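# Place the rolled towel in the tray, kept rolled

## Task

Move the towel into the tray so that it ends up there still rolled up; it must not come unrolled or unfolded along the way, and it has to stay that way once the robot lets go.

## Robot and tools

Robot: two arms on a table. left_arm carries a five-finger left hand and right_arm a five-finger right hand; the left hand mirrors the right. Measured base positions in the scene frame: left_arm (-0.060, +0.371, 0) m, right_arm (-0.065, -0.339, 0) m, both turned only slightly about z. The task has reference images (a left-hand page among them), viewable with show_instructions.

Scene frame: origin at table-top height, midway between the nominal bases; +x points out over the table, +z up, and left_arm sits on the +y side. Camera left/right is not the same as the arm names. All poses, velocities and offsets use this frame's axes.

Hand point: a reference point fixed to the palm, about 0.15 m from the wrist flange along the fingers and 0.05 m in front of the palm. Its +z runs along the straight fingers, +y comes out of the palm, and +x crosses the palm away from the thumb on the right hand (toward the thumb on the left hand). Straight fingers extend 6-7 cm past the point and sit 6 cm behind it along -y. A wrist bracket on the little-finger side sticks out and can strike things; with fingers level the wrist may hang below the point (up to 0.11 m palm down, 0.23 m palm up) and reach the table first.

Row layout (28 numbers, each in [-1, 1], always both arms): left dx, dy, dz, rx, ry, rz; left little, ring, middle, index, thumb_bend, thumb_turn; left force_limit, speed; then the same 14 for the right arm. dx..rz are an offset, not a pose: they count from that arm's Hand target at the start of the action or move (every row of one action counts from that same start). Scale: 1.0 = 0.6 m for dx/dy/dz and 180 degrees for rx/ry/rz, which form a single rotation vector turning about the Hand target position. All six zero re-commands the current Hand target. Finger numbers are absolute targets: -1 open/straight, +1 curled; thumb_bend -1 straight to +1 fully bent; thumb_turn -1 beside the palm to +1 in front of it, opposite the fingers. force_limit maps -1..+1 to about 0..10 N at the fingertip (0..15 N for the two thumb motors); speed rises linearly from near zero at -1 to full at +0.48 and stays full up to +1. No value means no change: to keep a hand as it is, repeat its last executed eight numbers; before any row has run, use its hand_measured plus hand_force_limit and hand_speed. A gentle grip needs speed -0.94 or lower. With the thumb in front, objects about 35-65 mm thick can be enclosed.

Tools:
- execute_actions(actions, cameras): actions is a list of actions; each action is a list of 1-15 rows at 1/30 s per step, the last row repeated to fill 15 steps. Each action lasts 0.5 s. An empty list returns state and all camera images.
- move(target, speed, blend, stop_force, zero, blocking, cameras): target is one 28-number row or a list of up to 15 rows, all offsets from the same starting Hand targets. speed is the path's top speed in m/s (0.002-3.6, default 0.25; turning up to twice that in rad/s), one value or one per target. blend, in m, rounds corners of a list; 0 stops at each. stop_force (3-120 N, both arms) ends an arm's path when its wrist sensor feels that push against the motion; omit it when backing off a contact, and don't rely on it while the hand rotates. zero (with stop_force only) re-zeros the sensor first. blocking=false returns after about 0.5 s while the move runs (not with stop_force). All paths end together, within 10 s.
- wait(seconds 0-10, cameras): lets time pass holding the last commands.
- stop(cameras): brakes a running move.
- zoom_image(camera, region [x0,y0,x1,y1] pixels, at most 504x504): closer view of the latest image.
- zero_wrist_force(arm: left_arm or right_arm).
- show_instructions(); finished_scene(scene=1), final.
Cameras: cam_high, cam_roll_left, cam_roll_right (896x504), cam_left_wrist, cam_right_wrist (672x504, fisheye); ["all"] for all.

Results: end_effector_position (m), end_effector_quat_wxyz and velocities in the scene frame; Hand target (last commanded pose after the orientation clip, base of the next offsets); joint positions and torques; Wrist force/torque in the hand's own axes plus a peak line; hand_measured, hand_stopped_by (moving, target, force, stalled, fault) and hand_load_n per motor in row order. A lost grip shows as hand_load_n near 0. The move line gives the ending (done, off_target, moving, held, fault) and limits (paced, held). The hand often settles short of its Hand target; resend the gap as an offset. Orientation is clipped to within 32 degrees of the current one per step. MOTOR HOT warns of heating; an OVER-TEMPERATURE FAULT stops that arm 30-60 s.

Avoid: the towel falling or being left off the table (fails the task); hitting fixed or heavy things hard (fails); any arm stop. An outside force near 150 N or joint contact torque over its limit (142 N m for the big joints, 26.6 N m for wrist joints) halts the arm for 10 s. Arms are stiff, so targets even slightly beyond a firm contact can fault; approach slowly. Arms must not press on each other, and one hand must not close on the other's fingers. Don't route a hand close past its own base. Don't release an object that is still moving, and don't overload fingers. Loose objects may be nudged occasionally, so check images before finishing.

Each tool is called after "Emit:" as name(argument=value, ...), one argument or row to a line, values as JSON.

Reference images:

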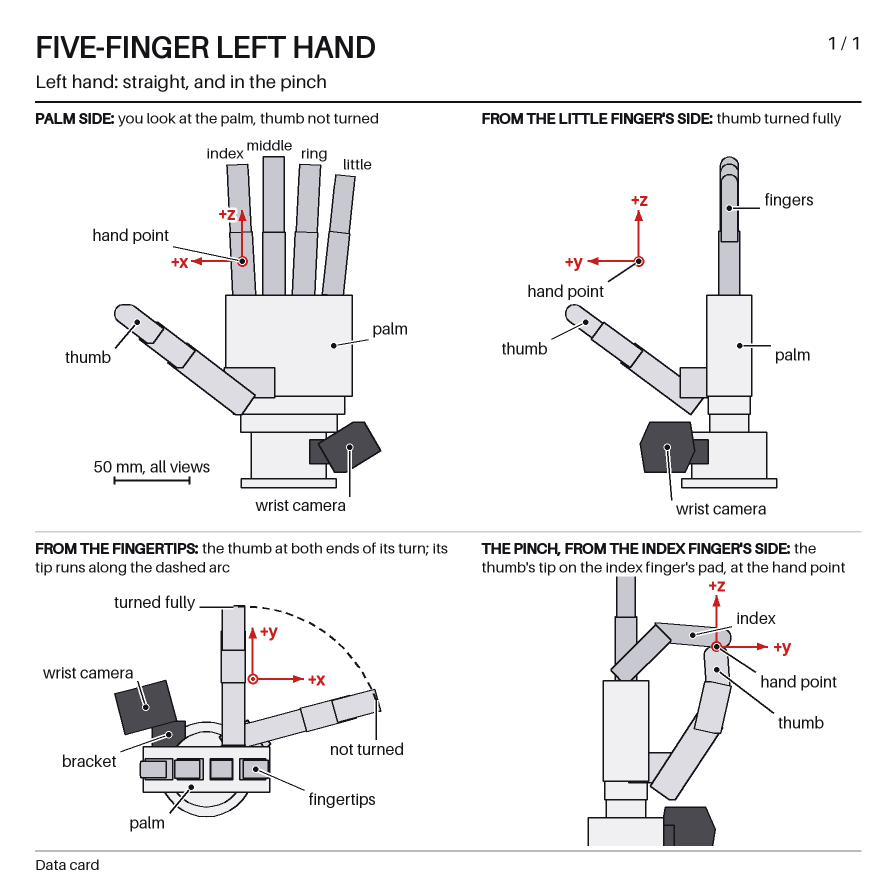

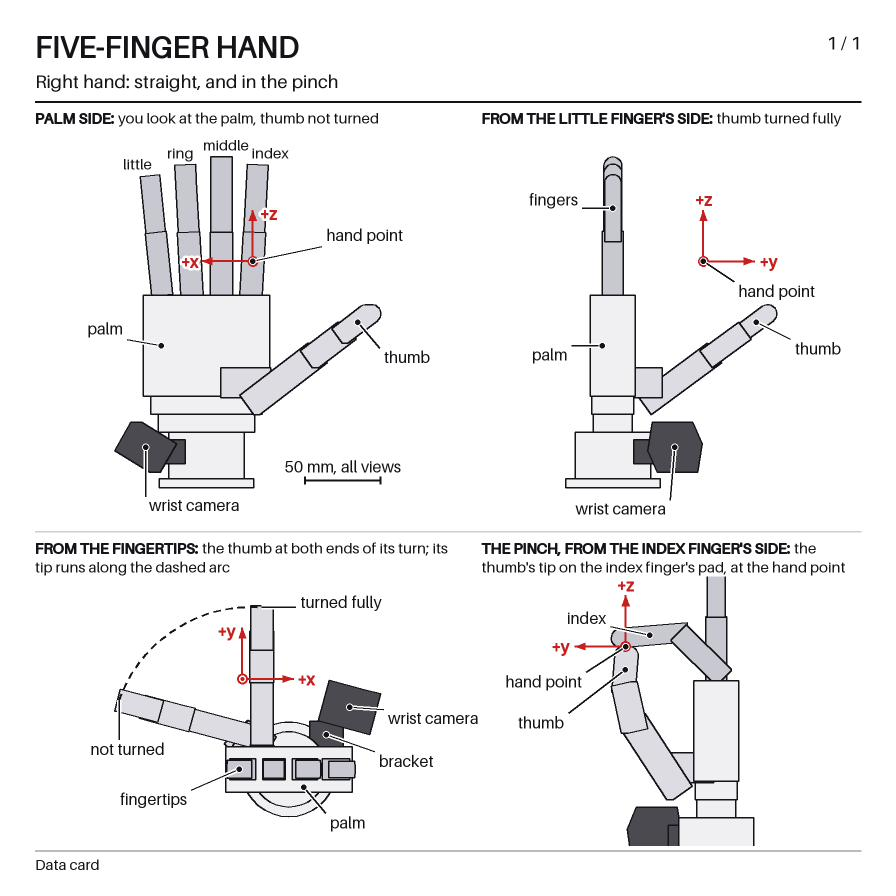

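## Session

Emit:
execute_actions(
  actions=[],
)

Scene clock: 0.00 s.
left_arm: end_effector_position=(+0.3023, +0.8444, +0.1390) hand_measured=(-1.000, -1.000, -1.000, -1.000, -1.000, -1.000) hand_load_n=(+0.0, +0.0, +0.0, +0.0, +0.0, +0.0) hand_stopped_by=(target, target, target, target, target, target) hand_force_limit=0.00 hand_speed=-0.80 end_effector_quat_wxyz=(+0.743, -0.669, -0.014, +0.032) | right_arm: end_effector_position=(+0.2405, -0.2273, +0.3927) hand_measured=(-1.000, -1.000, -1.000, -1.000, -1.000, -1.000) hand_load_n=(+0.0, +0.0, +0.0, +0.0, +0.0, +0.0) hand_stopped_by=(target, target, target, target, target, target) hand_force_limit=0.00 hand_speed=-0.80 end_effector_quat_wxyz=(-0.515, +0.258, +0.813, +0.087)
Joint positions: left_arm=[3.979 -1.858 -2.148 4.15 -2.316 3.262] | right_arm=[-0.374 -1.295 1.602 2.358 1.467 -1.378]
Joint velocities: within noise
Joint torques (N m): no reading
Wrist force (N): no reading
Wrist torque (N m): no reading
Wrist force, peak (N): no reading
Hand target: left_arm +0.3023, +0.8444, +0.1390; +0.743, -0.669, -0.014, +0.032 | right_arm +0.2405, -0.2273, +0.3927; -0.515, +0.258, +0.813, +0.087

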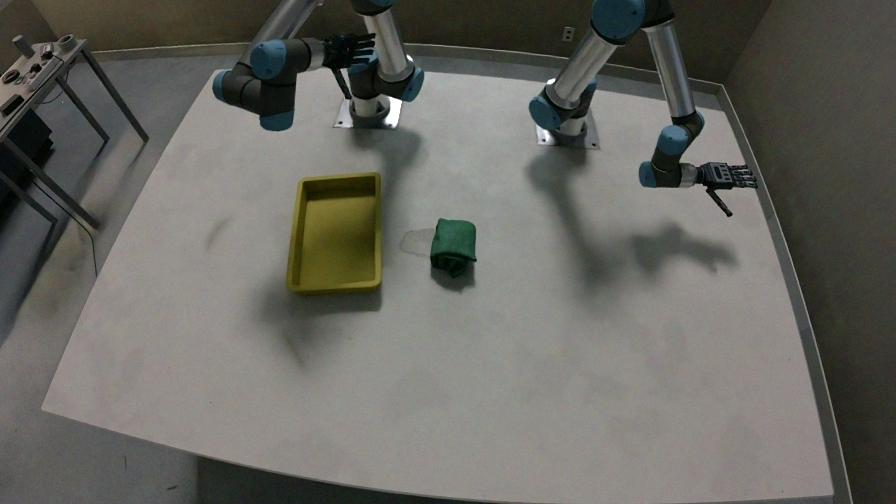

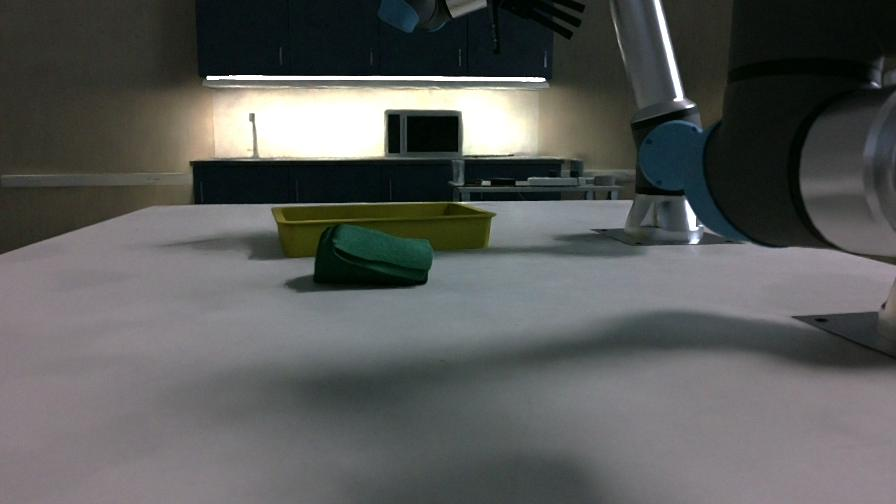

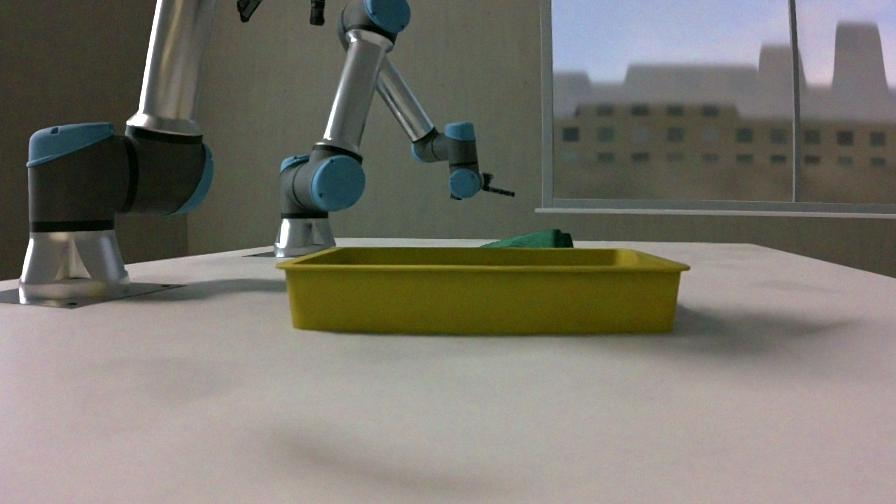

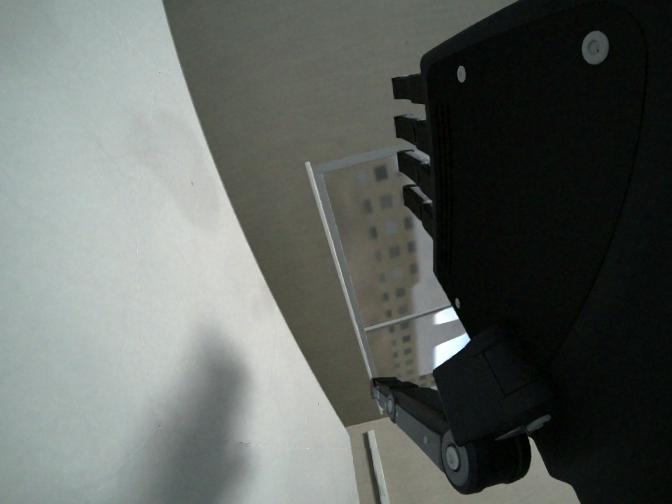

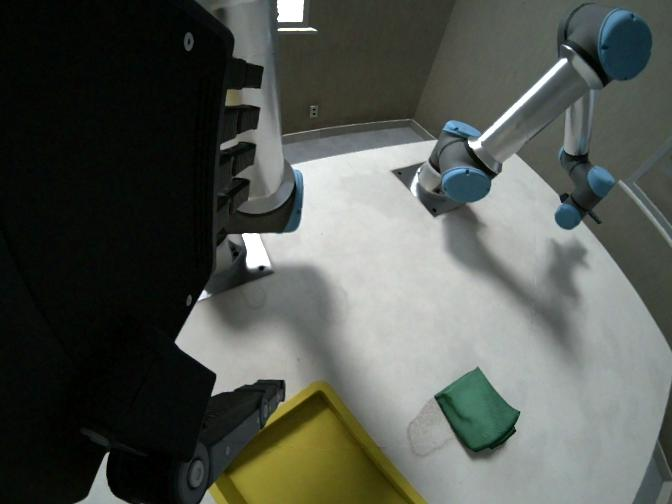

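Emit:
zoom_image(
  camera="cam_high",
  region=[270, 150, 520, 320],
)

Emit:
zoom_image(
  camera="cam_roll_left",
  region=[250, 180, 510, 310],
)

Emit:
zoom_image(
  camera="cam_right_wrist",
  region=[380, 340, 580, 490],
)

Scaled by 2.016 from the camera's 896x504 image, which has a finer 1280x720 frame.

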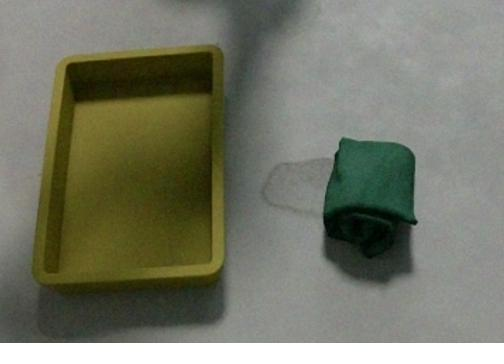

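Scaled by 1.938 from the camera's 896x504 image, which has a finer 1280x720 frame.

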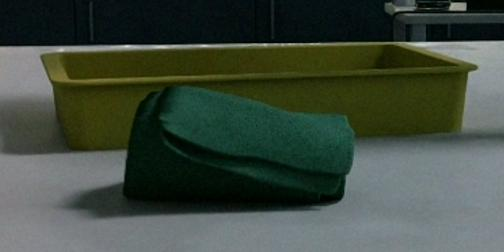

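Scaled by 2.520 from the camera's 672x504 image, which has a finer 960x720 frame.

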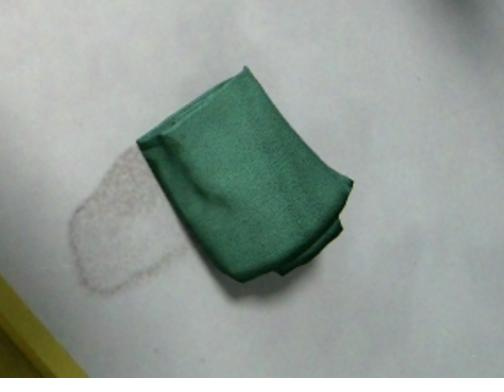

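Emit:
move(
  target=[
    [0,0,0,0,0,0,-1,-1,-1,-1,-1,-1,0,-0.8,0.4,0.345,-0.07,-0.2988,0.3102,-0.5687,-1,-1,-1,-1,-1,1,0,0],
  ],
  speed=0.35,
  cameras=["all"],
)

Scene clock: 6.87 s.
left_arm: end_effector_position=(+0.3023, +0.8444, +0.1390) hand_measured=(-1.000, -1.000, -1.000, -1.000, -1.000, -1.000) hand_load_n=(+0.0, +0.0, +0.0, +0.0, +0.5, +0.0) hand_stopped_by=(target, target, target, target, target, target) hand_force_limit=0.00 hand_speed=-0.80 end_effector_quat_wxyz=(+0.743, -0.669, -0.014, +0.032) | right_arm: end_effector_position=(+0.4805, -0.0203, +0.3506) hand_measured=(-1.000, -1.000, -1.000, -1.000, -1.000, +1.000) hand_load_n=(+0.0, +0.0, +0.0, +0.0, +0.0, +0.0) hand_stopped_by=(target, target, target, target, target, target) hand_force_limit=0.00 hand_speed=0.00 end_effector_quat_wxyz=(-0.382, +0.924, +0.000, +0.000)
Joint positions: left_arm=[3.979 -1.858 -2.148 4.15 -2.316 3.262] | right_arm=[0.073 -0.703 0.334 1.854 0.79 1.694]
Joint torques (N m): left_arm=[1.55 30.45 14.15 1.12 0.05 -0.02] | right_arm=[-10.29 -57.28 -25.64 1.09 -3.11 1.82]
Wrist force (N): left_arm=[0.0 -0.1 0.1] | right_arm=[0.2 -0.8 0.3]
Wrist torque (N m): left_arm=[-0.01 0.00 0.00] | right_arm=[-0.21 0.20 -0.29]
Wrist force, peak (N): left_arm=[0.2 -0.3 -0.2] | right_arm=[0.6 -1.1 0.6]
Hand target: left_arm +0.3023, +0.8444, +0.1390; +0.743, -0.669, -0.014, +0.032 | right_arm +0.4805, -0.0203, +0.3507; -0.382, +0.924, +0.000, +0.000
Off the commanded pose: left_arm 0.000 m, 0 deg | right_arm 0.000 m, 0 deg.
move: done

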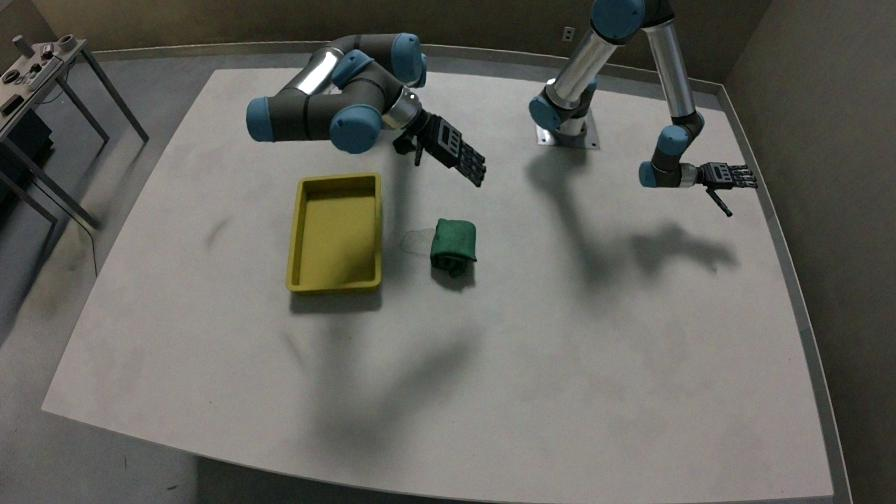

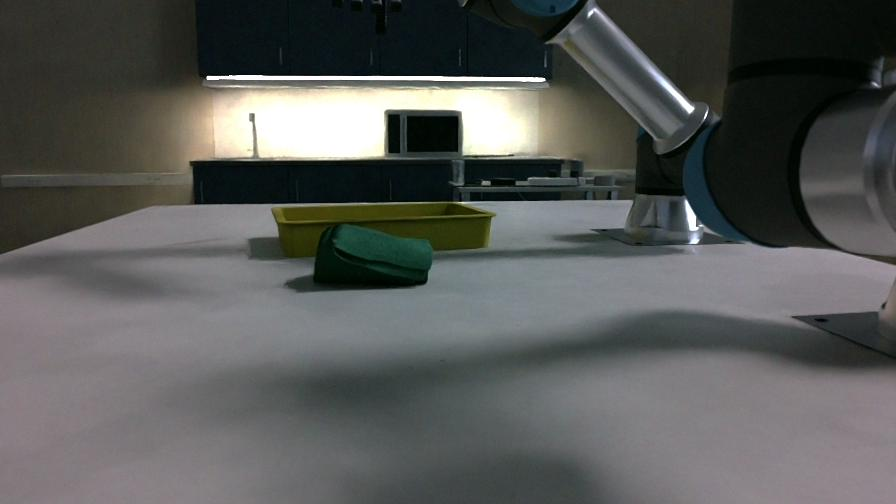

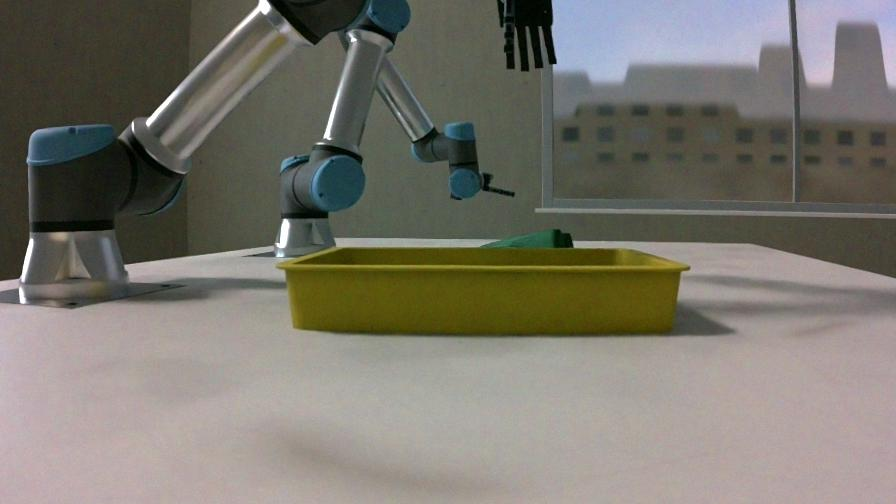

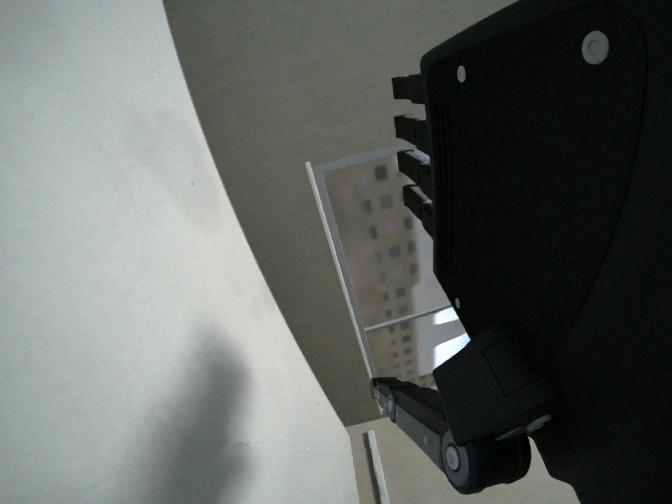

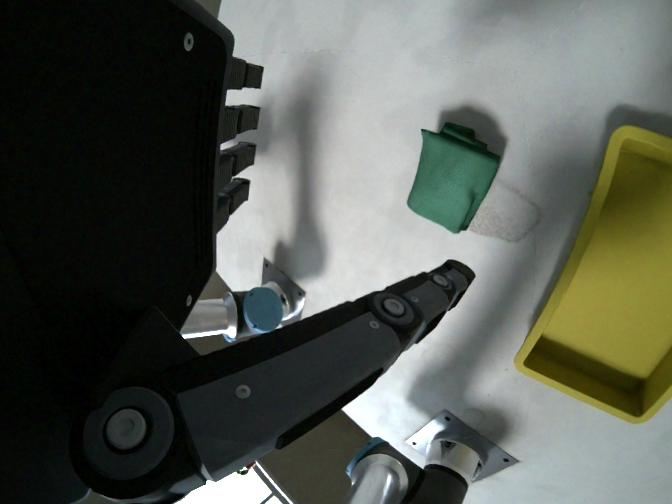

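Emit:
zoom_image(
  camera="cam_right_wrist",
  region=[380, 90, 560, 270],
)

Emit:
zoom_image(
  camera="cam_high",
  region=[380, 100, 560, 300],
)

Scaled by 2.800 from the camera's 672x504 image, which has a finer 960x720 frame.

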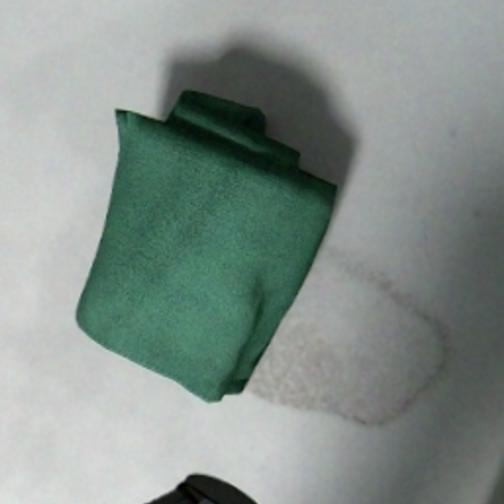

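Scaled by 2.520 from the camera's 896x504 image, which has a finer 1280x720 frame.

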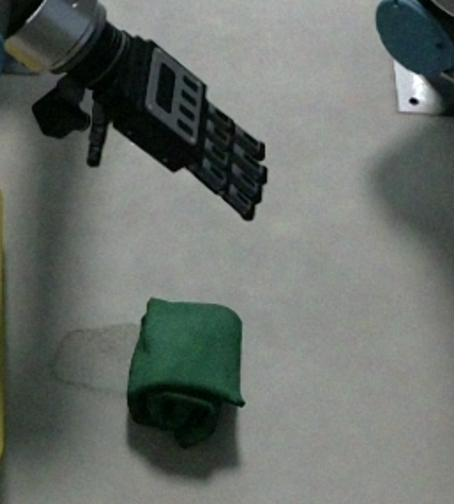

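Emit:
move(
  target=[0,0,0,0,0,0,-1,-1,-1,-1,-1,-1,0,-0.8,0.0,0.0,-0.3,0,0,0,-1,-1,-1,-1,-1,1,0,0],
  speed=0.25,
  cameras=["cam_high","cam_roll_left","cam_roll_right","cam_right_wrist"],
)

Scene clock: 9.67 s.
left_arm: end_effector_position=(+0.3023, +0.8444, +0.1390) hand_measured=(-1.000, -1.000, -1.000, -1.000, -1.000, -1.000) hand_load_n=(-0.5, +0.0, +0.0, +0.0, +0.0, -0.5) hand_stopped_by=(target, target, target, target, target, target) hand_force_limit=0.00 hand_speed=-0.80 end_effector_quat_wxyz=(+0.743, -0.669, -0.014, +0.032) | right_arm: end_effector_position=(+0.4805, -0.0203, +0.1708) hand_measured=(-1.000, -1.000, -1.000, -1.000, -1.000, +1.000) hand_load_n=(+0.0, +0.0, +0.0, +0.0, +0.0, +0.0) hand_stopped_by=(target, target, target, target, target, target) hand_force_limit=0.00 hand_speed=0.00 end_effector_quat_wxyz=(-0.382, +0.924, +0.000, +0.000)
Joint positions: left_arm=[3.979 -1.858 -2.148 4.15 -2.316 3.262] | right_arm=[0.073 -0.778 0.937 1.326 0.79 1.695]
Joint torques (N m): left_arm=[1 30.21 13.81 1.15 0.16 -0.06] | right_arm=[-7.77 -60.25 -9.32 -0.17 -2.67 -0.98]
Wrist force (N): left_arm=[0.0 0.1 0.0] | right_arm=[0.2 -0.8 0.3]
Wrist torque (N m): left_arm=[0.02 0.00 0.00] | right_arm=[-0.21 0.19 -0.32]
Wrist force, peak (N): left_arm=[0.3 -0.3 -0.2] | right_arm=[0.3 -2.6 -1.4]
Hand target: left_arm +0.3023, +0.8444, +0.1390; +0.743, -0.669, -0.014, +0.032 | right_arm +0.4805, -0.0203, +0.1707; -0.382, +0.924, +0.000, +0.000
Off the commanded pose: left_arm 0.000 m, 0 deg | right_arm 0.000 m, 0 deg.
move: done
Images, in order (width x height): cam_high 896x504, cam_roll_left 896x504, cam_roll_right 896x504, cam_right_wrist 672x504.

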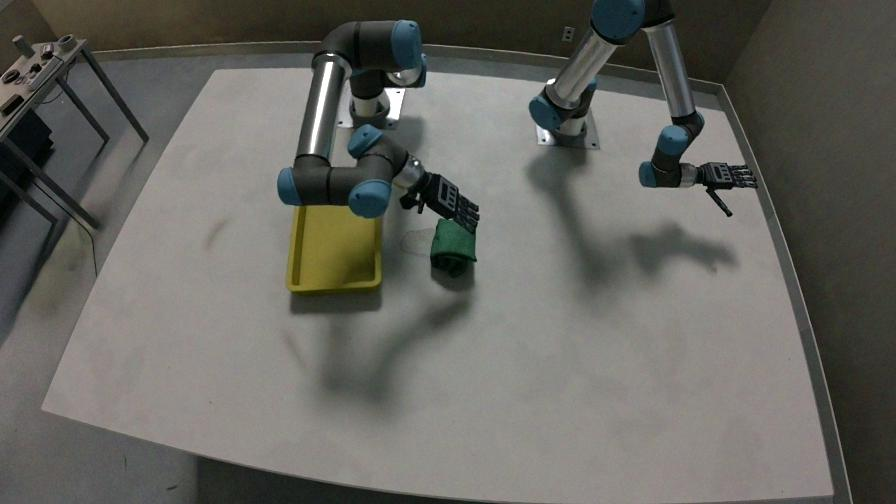

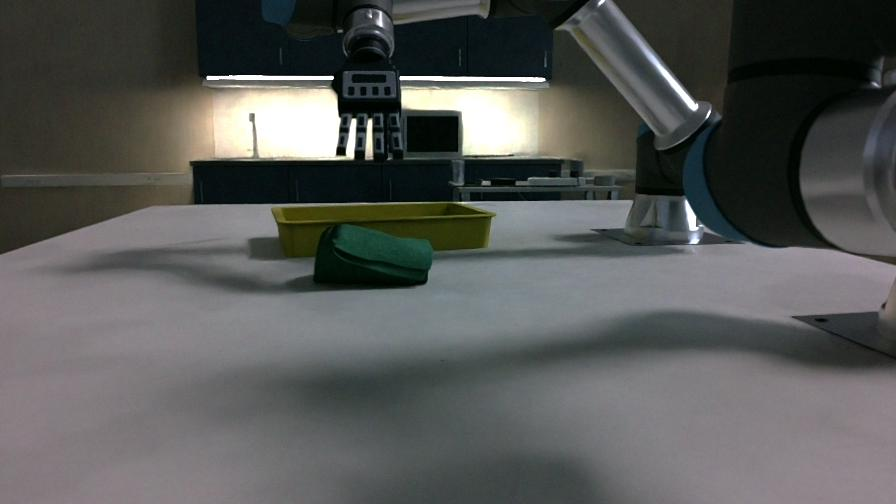

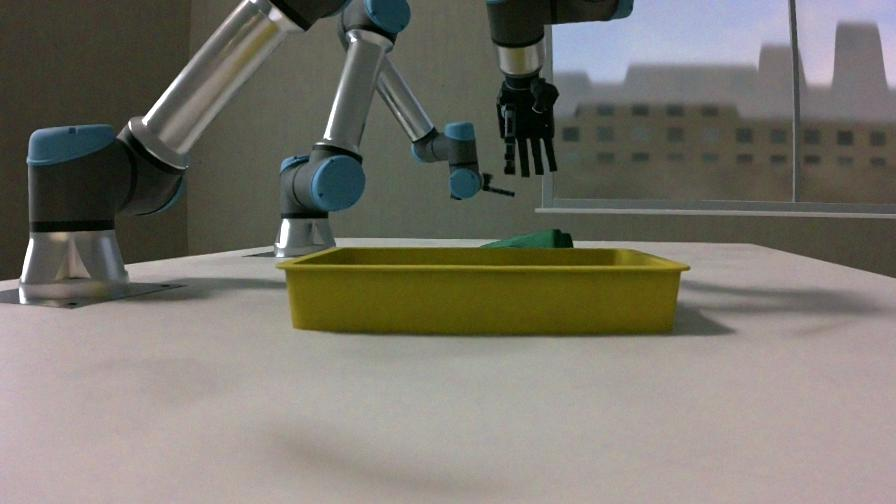

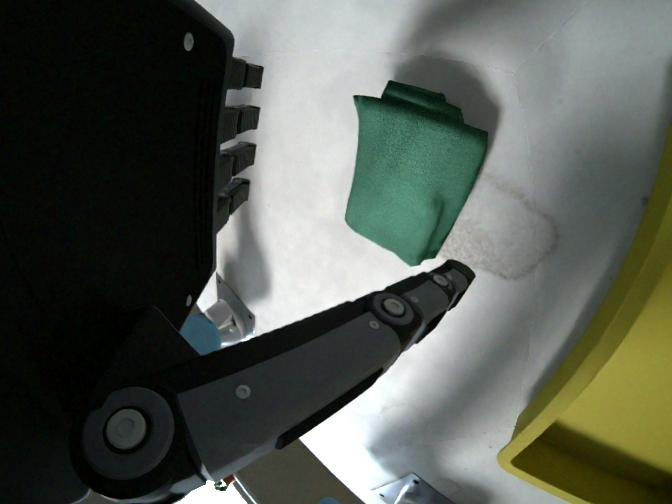

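Emit:
zoom_image(
  camera="cam_high",
  region=[380, 140, 540, 290],
)

Emit:
zoom_image(
  camera="cam_roll_left",
  region=[280, 100, 480, 300],
)

Emit:
zoom_image(
  camera="cam_right_wrist",
  region=[300, 60, 560, 300],
)

Scaled by 3.150 from the camera's 896x504 image, which has a finer 1280x720 frame.

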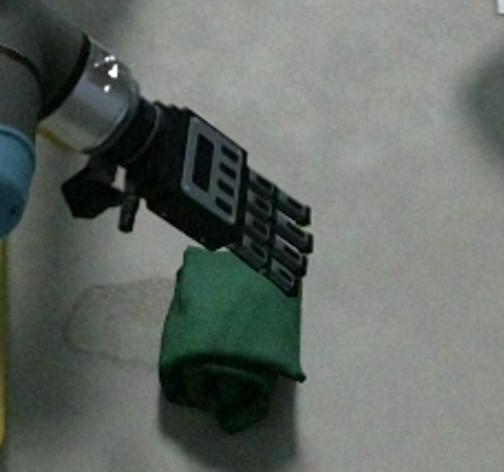

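Scaled by 2.520 from the camera's 896x504 image, which has a finer 1280x720 frame.

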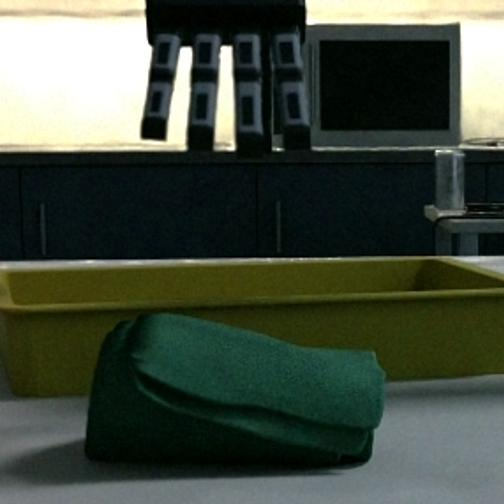

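Scaled by 1.938 from the camera's 672x504 image, which has a finer 960x720 frame.

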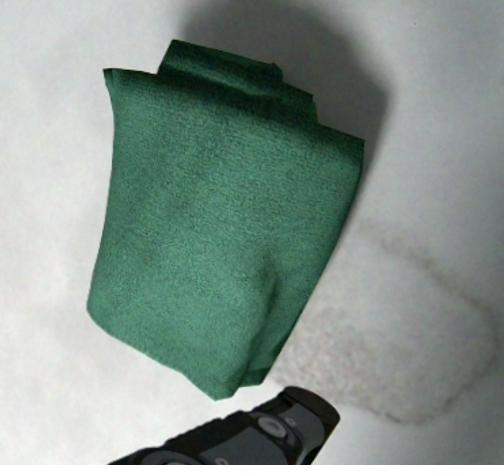

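Emit:
move(
  target=[0,0,0,0,0,0,-1,-1,-1,-1,-1,-1,0,-0.8,0.0,0.0417,-0.125,0,0,0,-1,-1,-1,-1,-1,1,0,0],
  speed=0.2,
  stop_force=8,
  cameras=["cam_high","cam_roll_left","cam_right_wrist"],
)

Scene clock: 13.40 s.
left_arm: end_effector_position=(+0.3023, +0.8444, +0.1390) hand_measured=(-1.000, -1.000, -1.000, -1.000, -1.000, -1.000) hand_load_n=(+0.0, +0.0, +0.0, +0.0, +0.5, +0.0) hand_stopped_by=(target, target, target, target, target, target) hand_force_limit=0.00 hand_speed=-0.80 end_effector_quat_wxyz=(+0.743, -0.669, -0.014, +0.032) | right_arm: end_effector_position=(+0.4805, +0.0047, +0.0957) hand_measured=(-1.000, -1.000, -1.000, -1.000, -1.000, +1.000) hand_load_n=(+0.0, +0.0, +0.0, +0.0, +0.0, +0.0) hand_stopped_by=(target, target, target, target, target, target) hand_force_limit=0.00 hand_speed=0.00 end_effector_quat_wxyz=(-0.382, +0.924, +0.000, +0.000)
Joint positions: left_arm=[3.979 -1.858 -2.148 4.15 -2.316 3.262] | right_arm=[0.115 -0.712 1.001 1.154 0.795 1.753]
Joint torques (N m): left_arm=[1.26 30.18 14.07 1.03 0.07 -0.09] | right_arm=[-9.71 -51.49 -22.17 -0.01 -3.45 0.81]
Wrist force (N): left_arm=[0.0 -0.1 0.2] | right_arm=[0.0 -0.8 0.3]
Wrist torque (N m): left_arm=[-0.01 0.00 0.00] | right_arm=[-0.21 0.24 -0.17]
Wrist force, peak (N): left_arm=[0.1 -0.4 -0.1] | right_arm=[0.5 -1.6 -1.3]
Hand target: left_arm +0.3023, +0.8444, +0.1390; +0.743, -0.669, -0.014, +0.032 | right_arm +0.4805, +0.0047, +0.0957; -0.382, +0.924, +0.000, +0.000
Off the commanded pose: left_arm 0.000 m, 0 deg | right_arm 0.000 m, 0 deg.
move: done
Images, in order (width x height): cam_high 896x504, cam_roll_left 896x504, cam_right_wrist 672x504.

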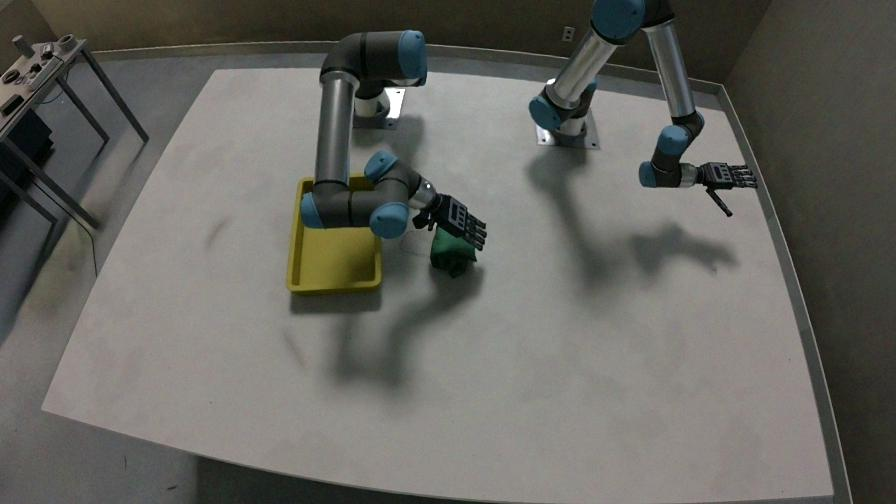

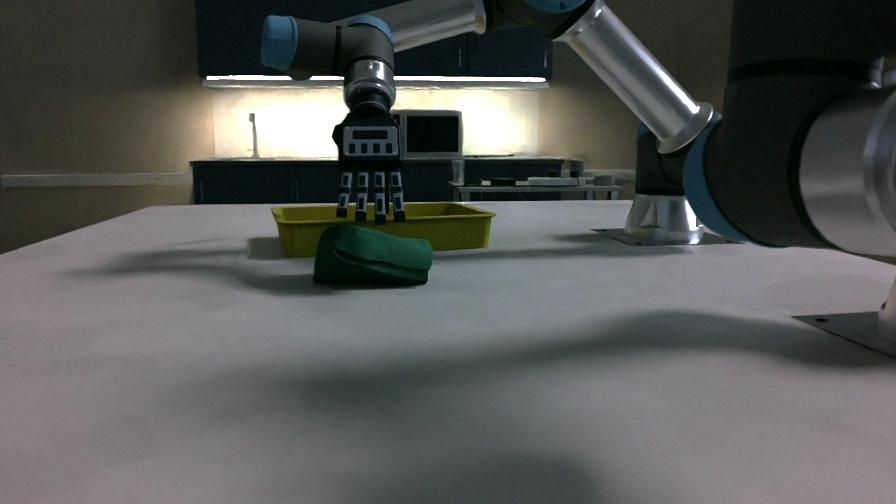

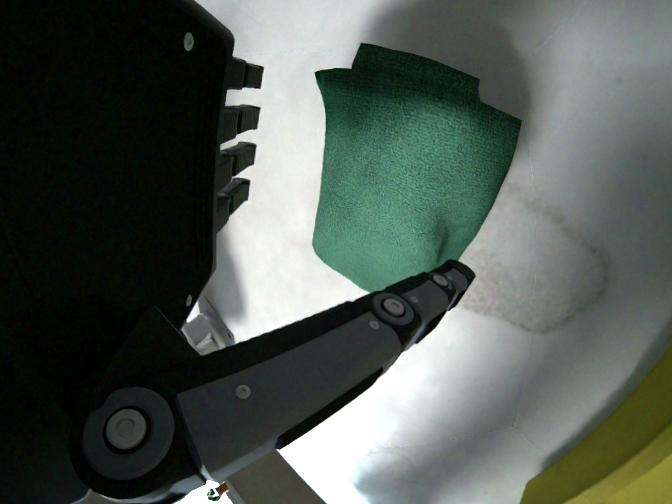

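Emit:
zoom_image(
  camera="cam_high",
  region=[400, 180, 520, 300],
)

Emit:
zoom_image(
  camera="cam_roll_left",
  region=[290, 150, 460, 300],
)

Emit:
zoom_image(
  camera="cam_right_wrist",
  region=[200, 20, 560, 320],
)

Scaled by 4.200 from the camera's 896x504 image, which has a finer 1280x720 frame.

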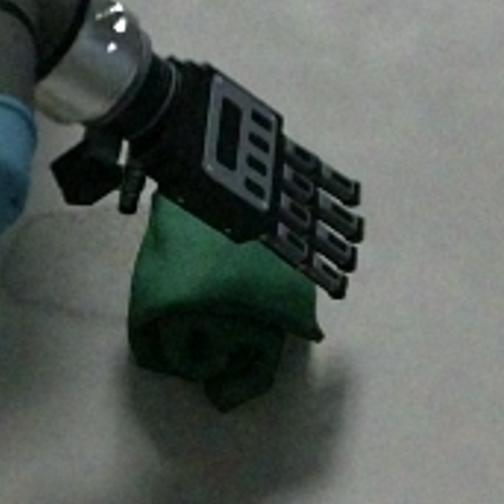

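Scaled by 2.965 from the camera's 896x504 image, which has a finer 1280x720 frame.

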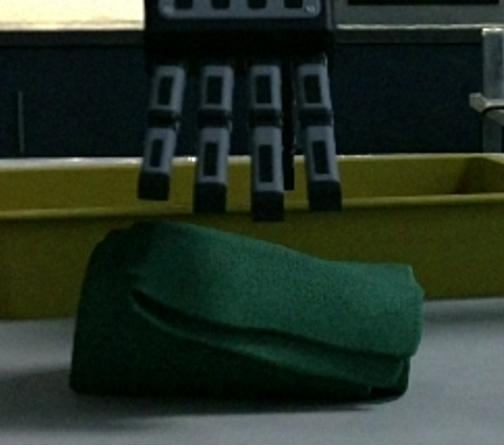

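Scaled by 1.400 from the camera's 672x504 image, which has a finer 960x720 frame.

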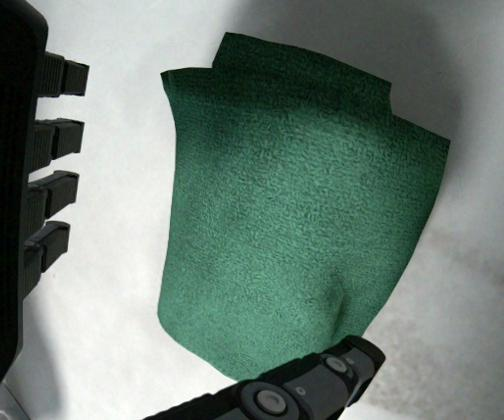

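Emit:
move(
  target=[0,0,0,0,0,0,-1,-1,-1,-1,-1,-1,0,-0.8,0.0,0.0,-0.0845,0,0,0,-1,-1,-1,-1,-1,1,0,0],
  speed=0.06,
  stop_force=6,
  cameras=["cam_high","cam_roll_left","cam_roll_right","cam_right_wrist"],
)

Scene clock: 17.03 s.
left_arm: end_effector_position=(+0.3023, +0.8444, +0.1390) hand_measured=(-1.000, -1.000, -1.000, -1.000, -1.000, -1.000) hand_load_n=(+0.0, +0.0, +0.0, +0.0, +0.0, +0.0) hand_stopped_by=(target, target, target, target, target, target) hand_force_limit=0.00 hand_speed=-0.80 end_effector_quat_wxyz=(+0.743, -0.669, -0.014, +0.032) | right_arm: end_effector_position=(+0.4805, +0.0047, +0.0450) hand_measured=(-1.000, -1.000, -1.000, -1.000, -1.000, +1.000) hand_load_n=(+0.0, +0.0, +0.0, +0.0, +0.0, +0.0) hand_stopped_by=(target, target, target, target, target, target) hand_force_limit=0.00 hand_speed=0.00 end_effector_quat_wxyz=(-0.382, +0.924, +0.000, +0.000)
Joint positions: left_arm=[3.979 -1.858 -2.148 4.15 -2.316 3.262] | right_arm=[0.115 -0.665 1.051 1.058 0.795 1.753]
Joint torques (N m): left_arm=[1.23 30.17 13.78 1.07 0.11 -0.04] | right_arm=[-7.39 -65.52 -26.94 4.42 -2.97 1.21]
Wrist force (N): left_arm=[0.0 -0.2 -0.2] | right_arm=[0.1 -0.6 0.5]
Wrist torque (N m): left_arm=[-0.01 -0.01 0.00] | right_arm=[-0.18 0.20 -0.14]
Wrist force, peak (N): left_arm=[-0.1 -0.4 0.0] | right_arm=[0.2 -1.4 -0.2]
Hand target: left_arm +0.3023, +0.8444, +0.1390; +0.743, -0.669, -0.014, +0.032 | right_arm +0.4805, +0.0047, +0.0450; -0.382, +0.924, +0.000, +0.000
Off the commanded pose: left_arm 0.000 m, 0 deg | right_arm 0.000 m, 0 deg.
move: done
Images, in order (width x height): cam_high 896x504, cam_roll_left 896x504, cam_roll_right 896x504, cam_right_wrist 672x504.

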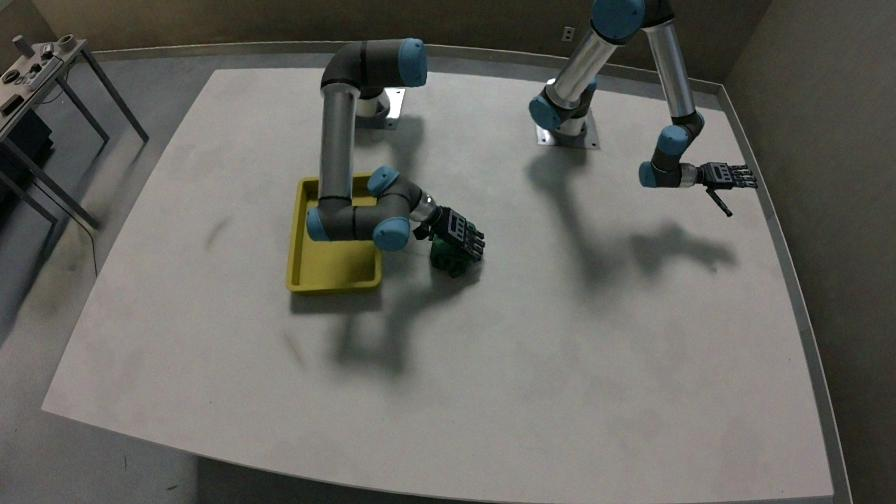

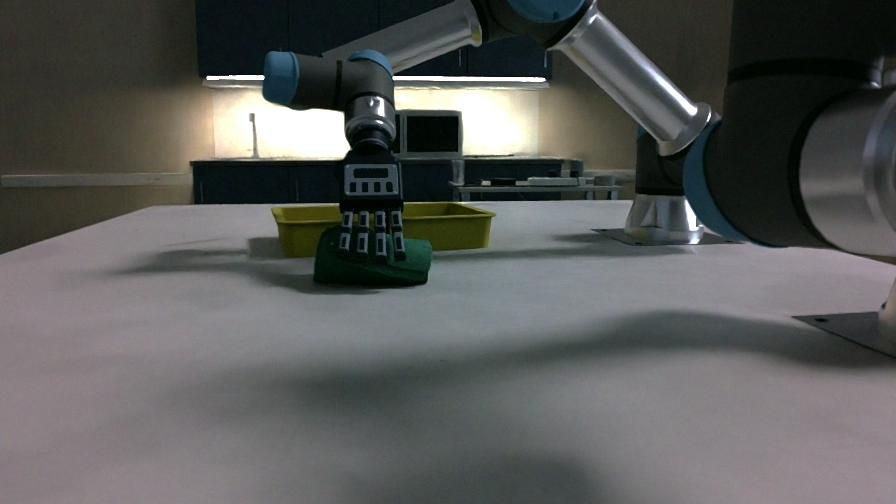

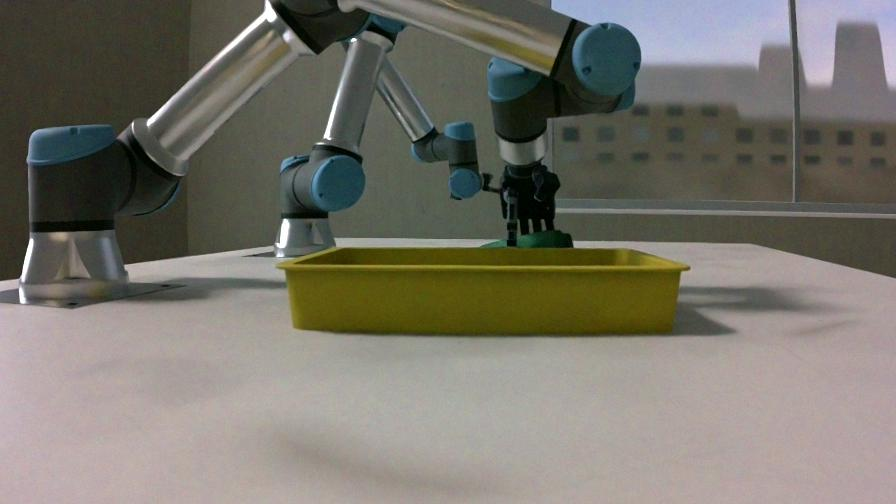

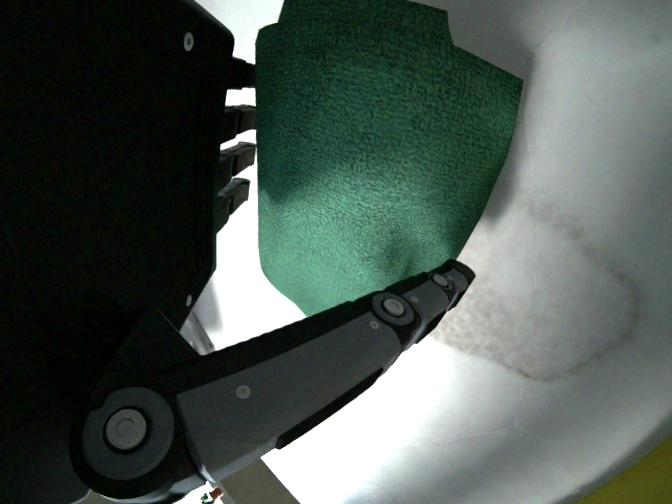

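Emit:
zoom_image(
  camera="cam_high",
  region=[400, 180, 520, 300],
)

Emit:
zoom_image(
  camera="cam_roll_left",
  region=[290, 150, 460, 300],
)

Emit:
zoom_image(
  camera="cam_roll_right",
  region=[460, 150, 610, 280],
)

Emit:
zoom_image(
  camera="cam_right_wrist",
  region=[200, 0, 560, 320],
)

Scaled by 4.200 from the camera's 896x504 image, which has a finer 1280x720 frame.

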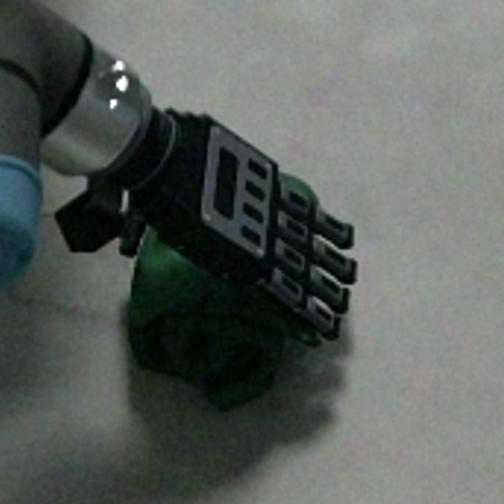

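Scaled by 2.965 from the camera's 896x504 image, which has a finer 1280x720 frame.

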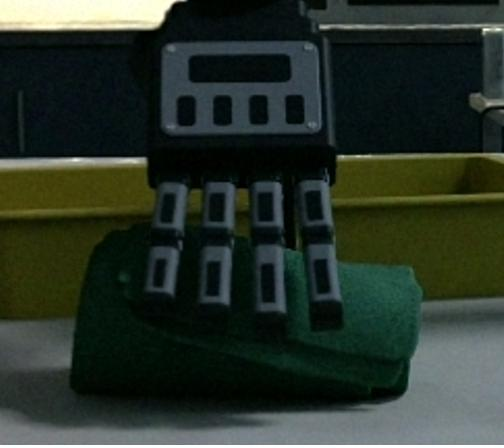

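Scaled by 3.360 from the camera's 896x504 image, which has a finer 1280x720 frame.

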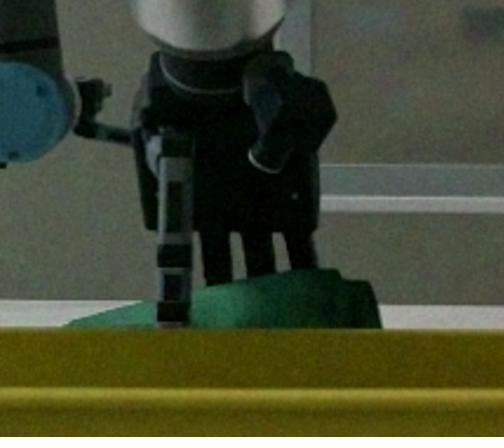

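Scaled by 1.400 from the camera's 672x504 image, which has a finer 960x720 frame.

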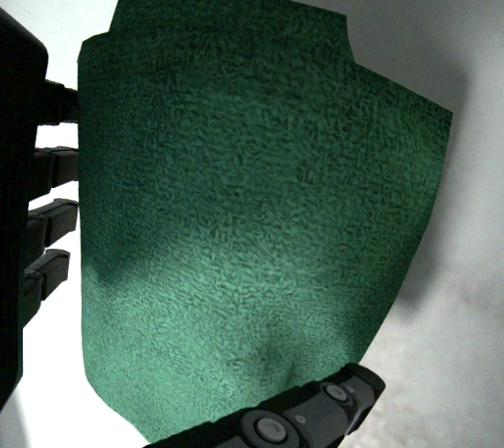

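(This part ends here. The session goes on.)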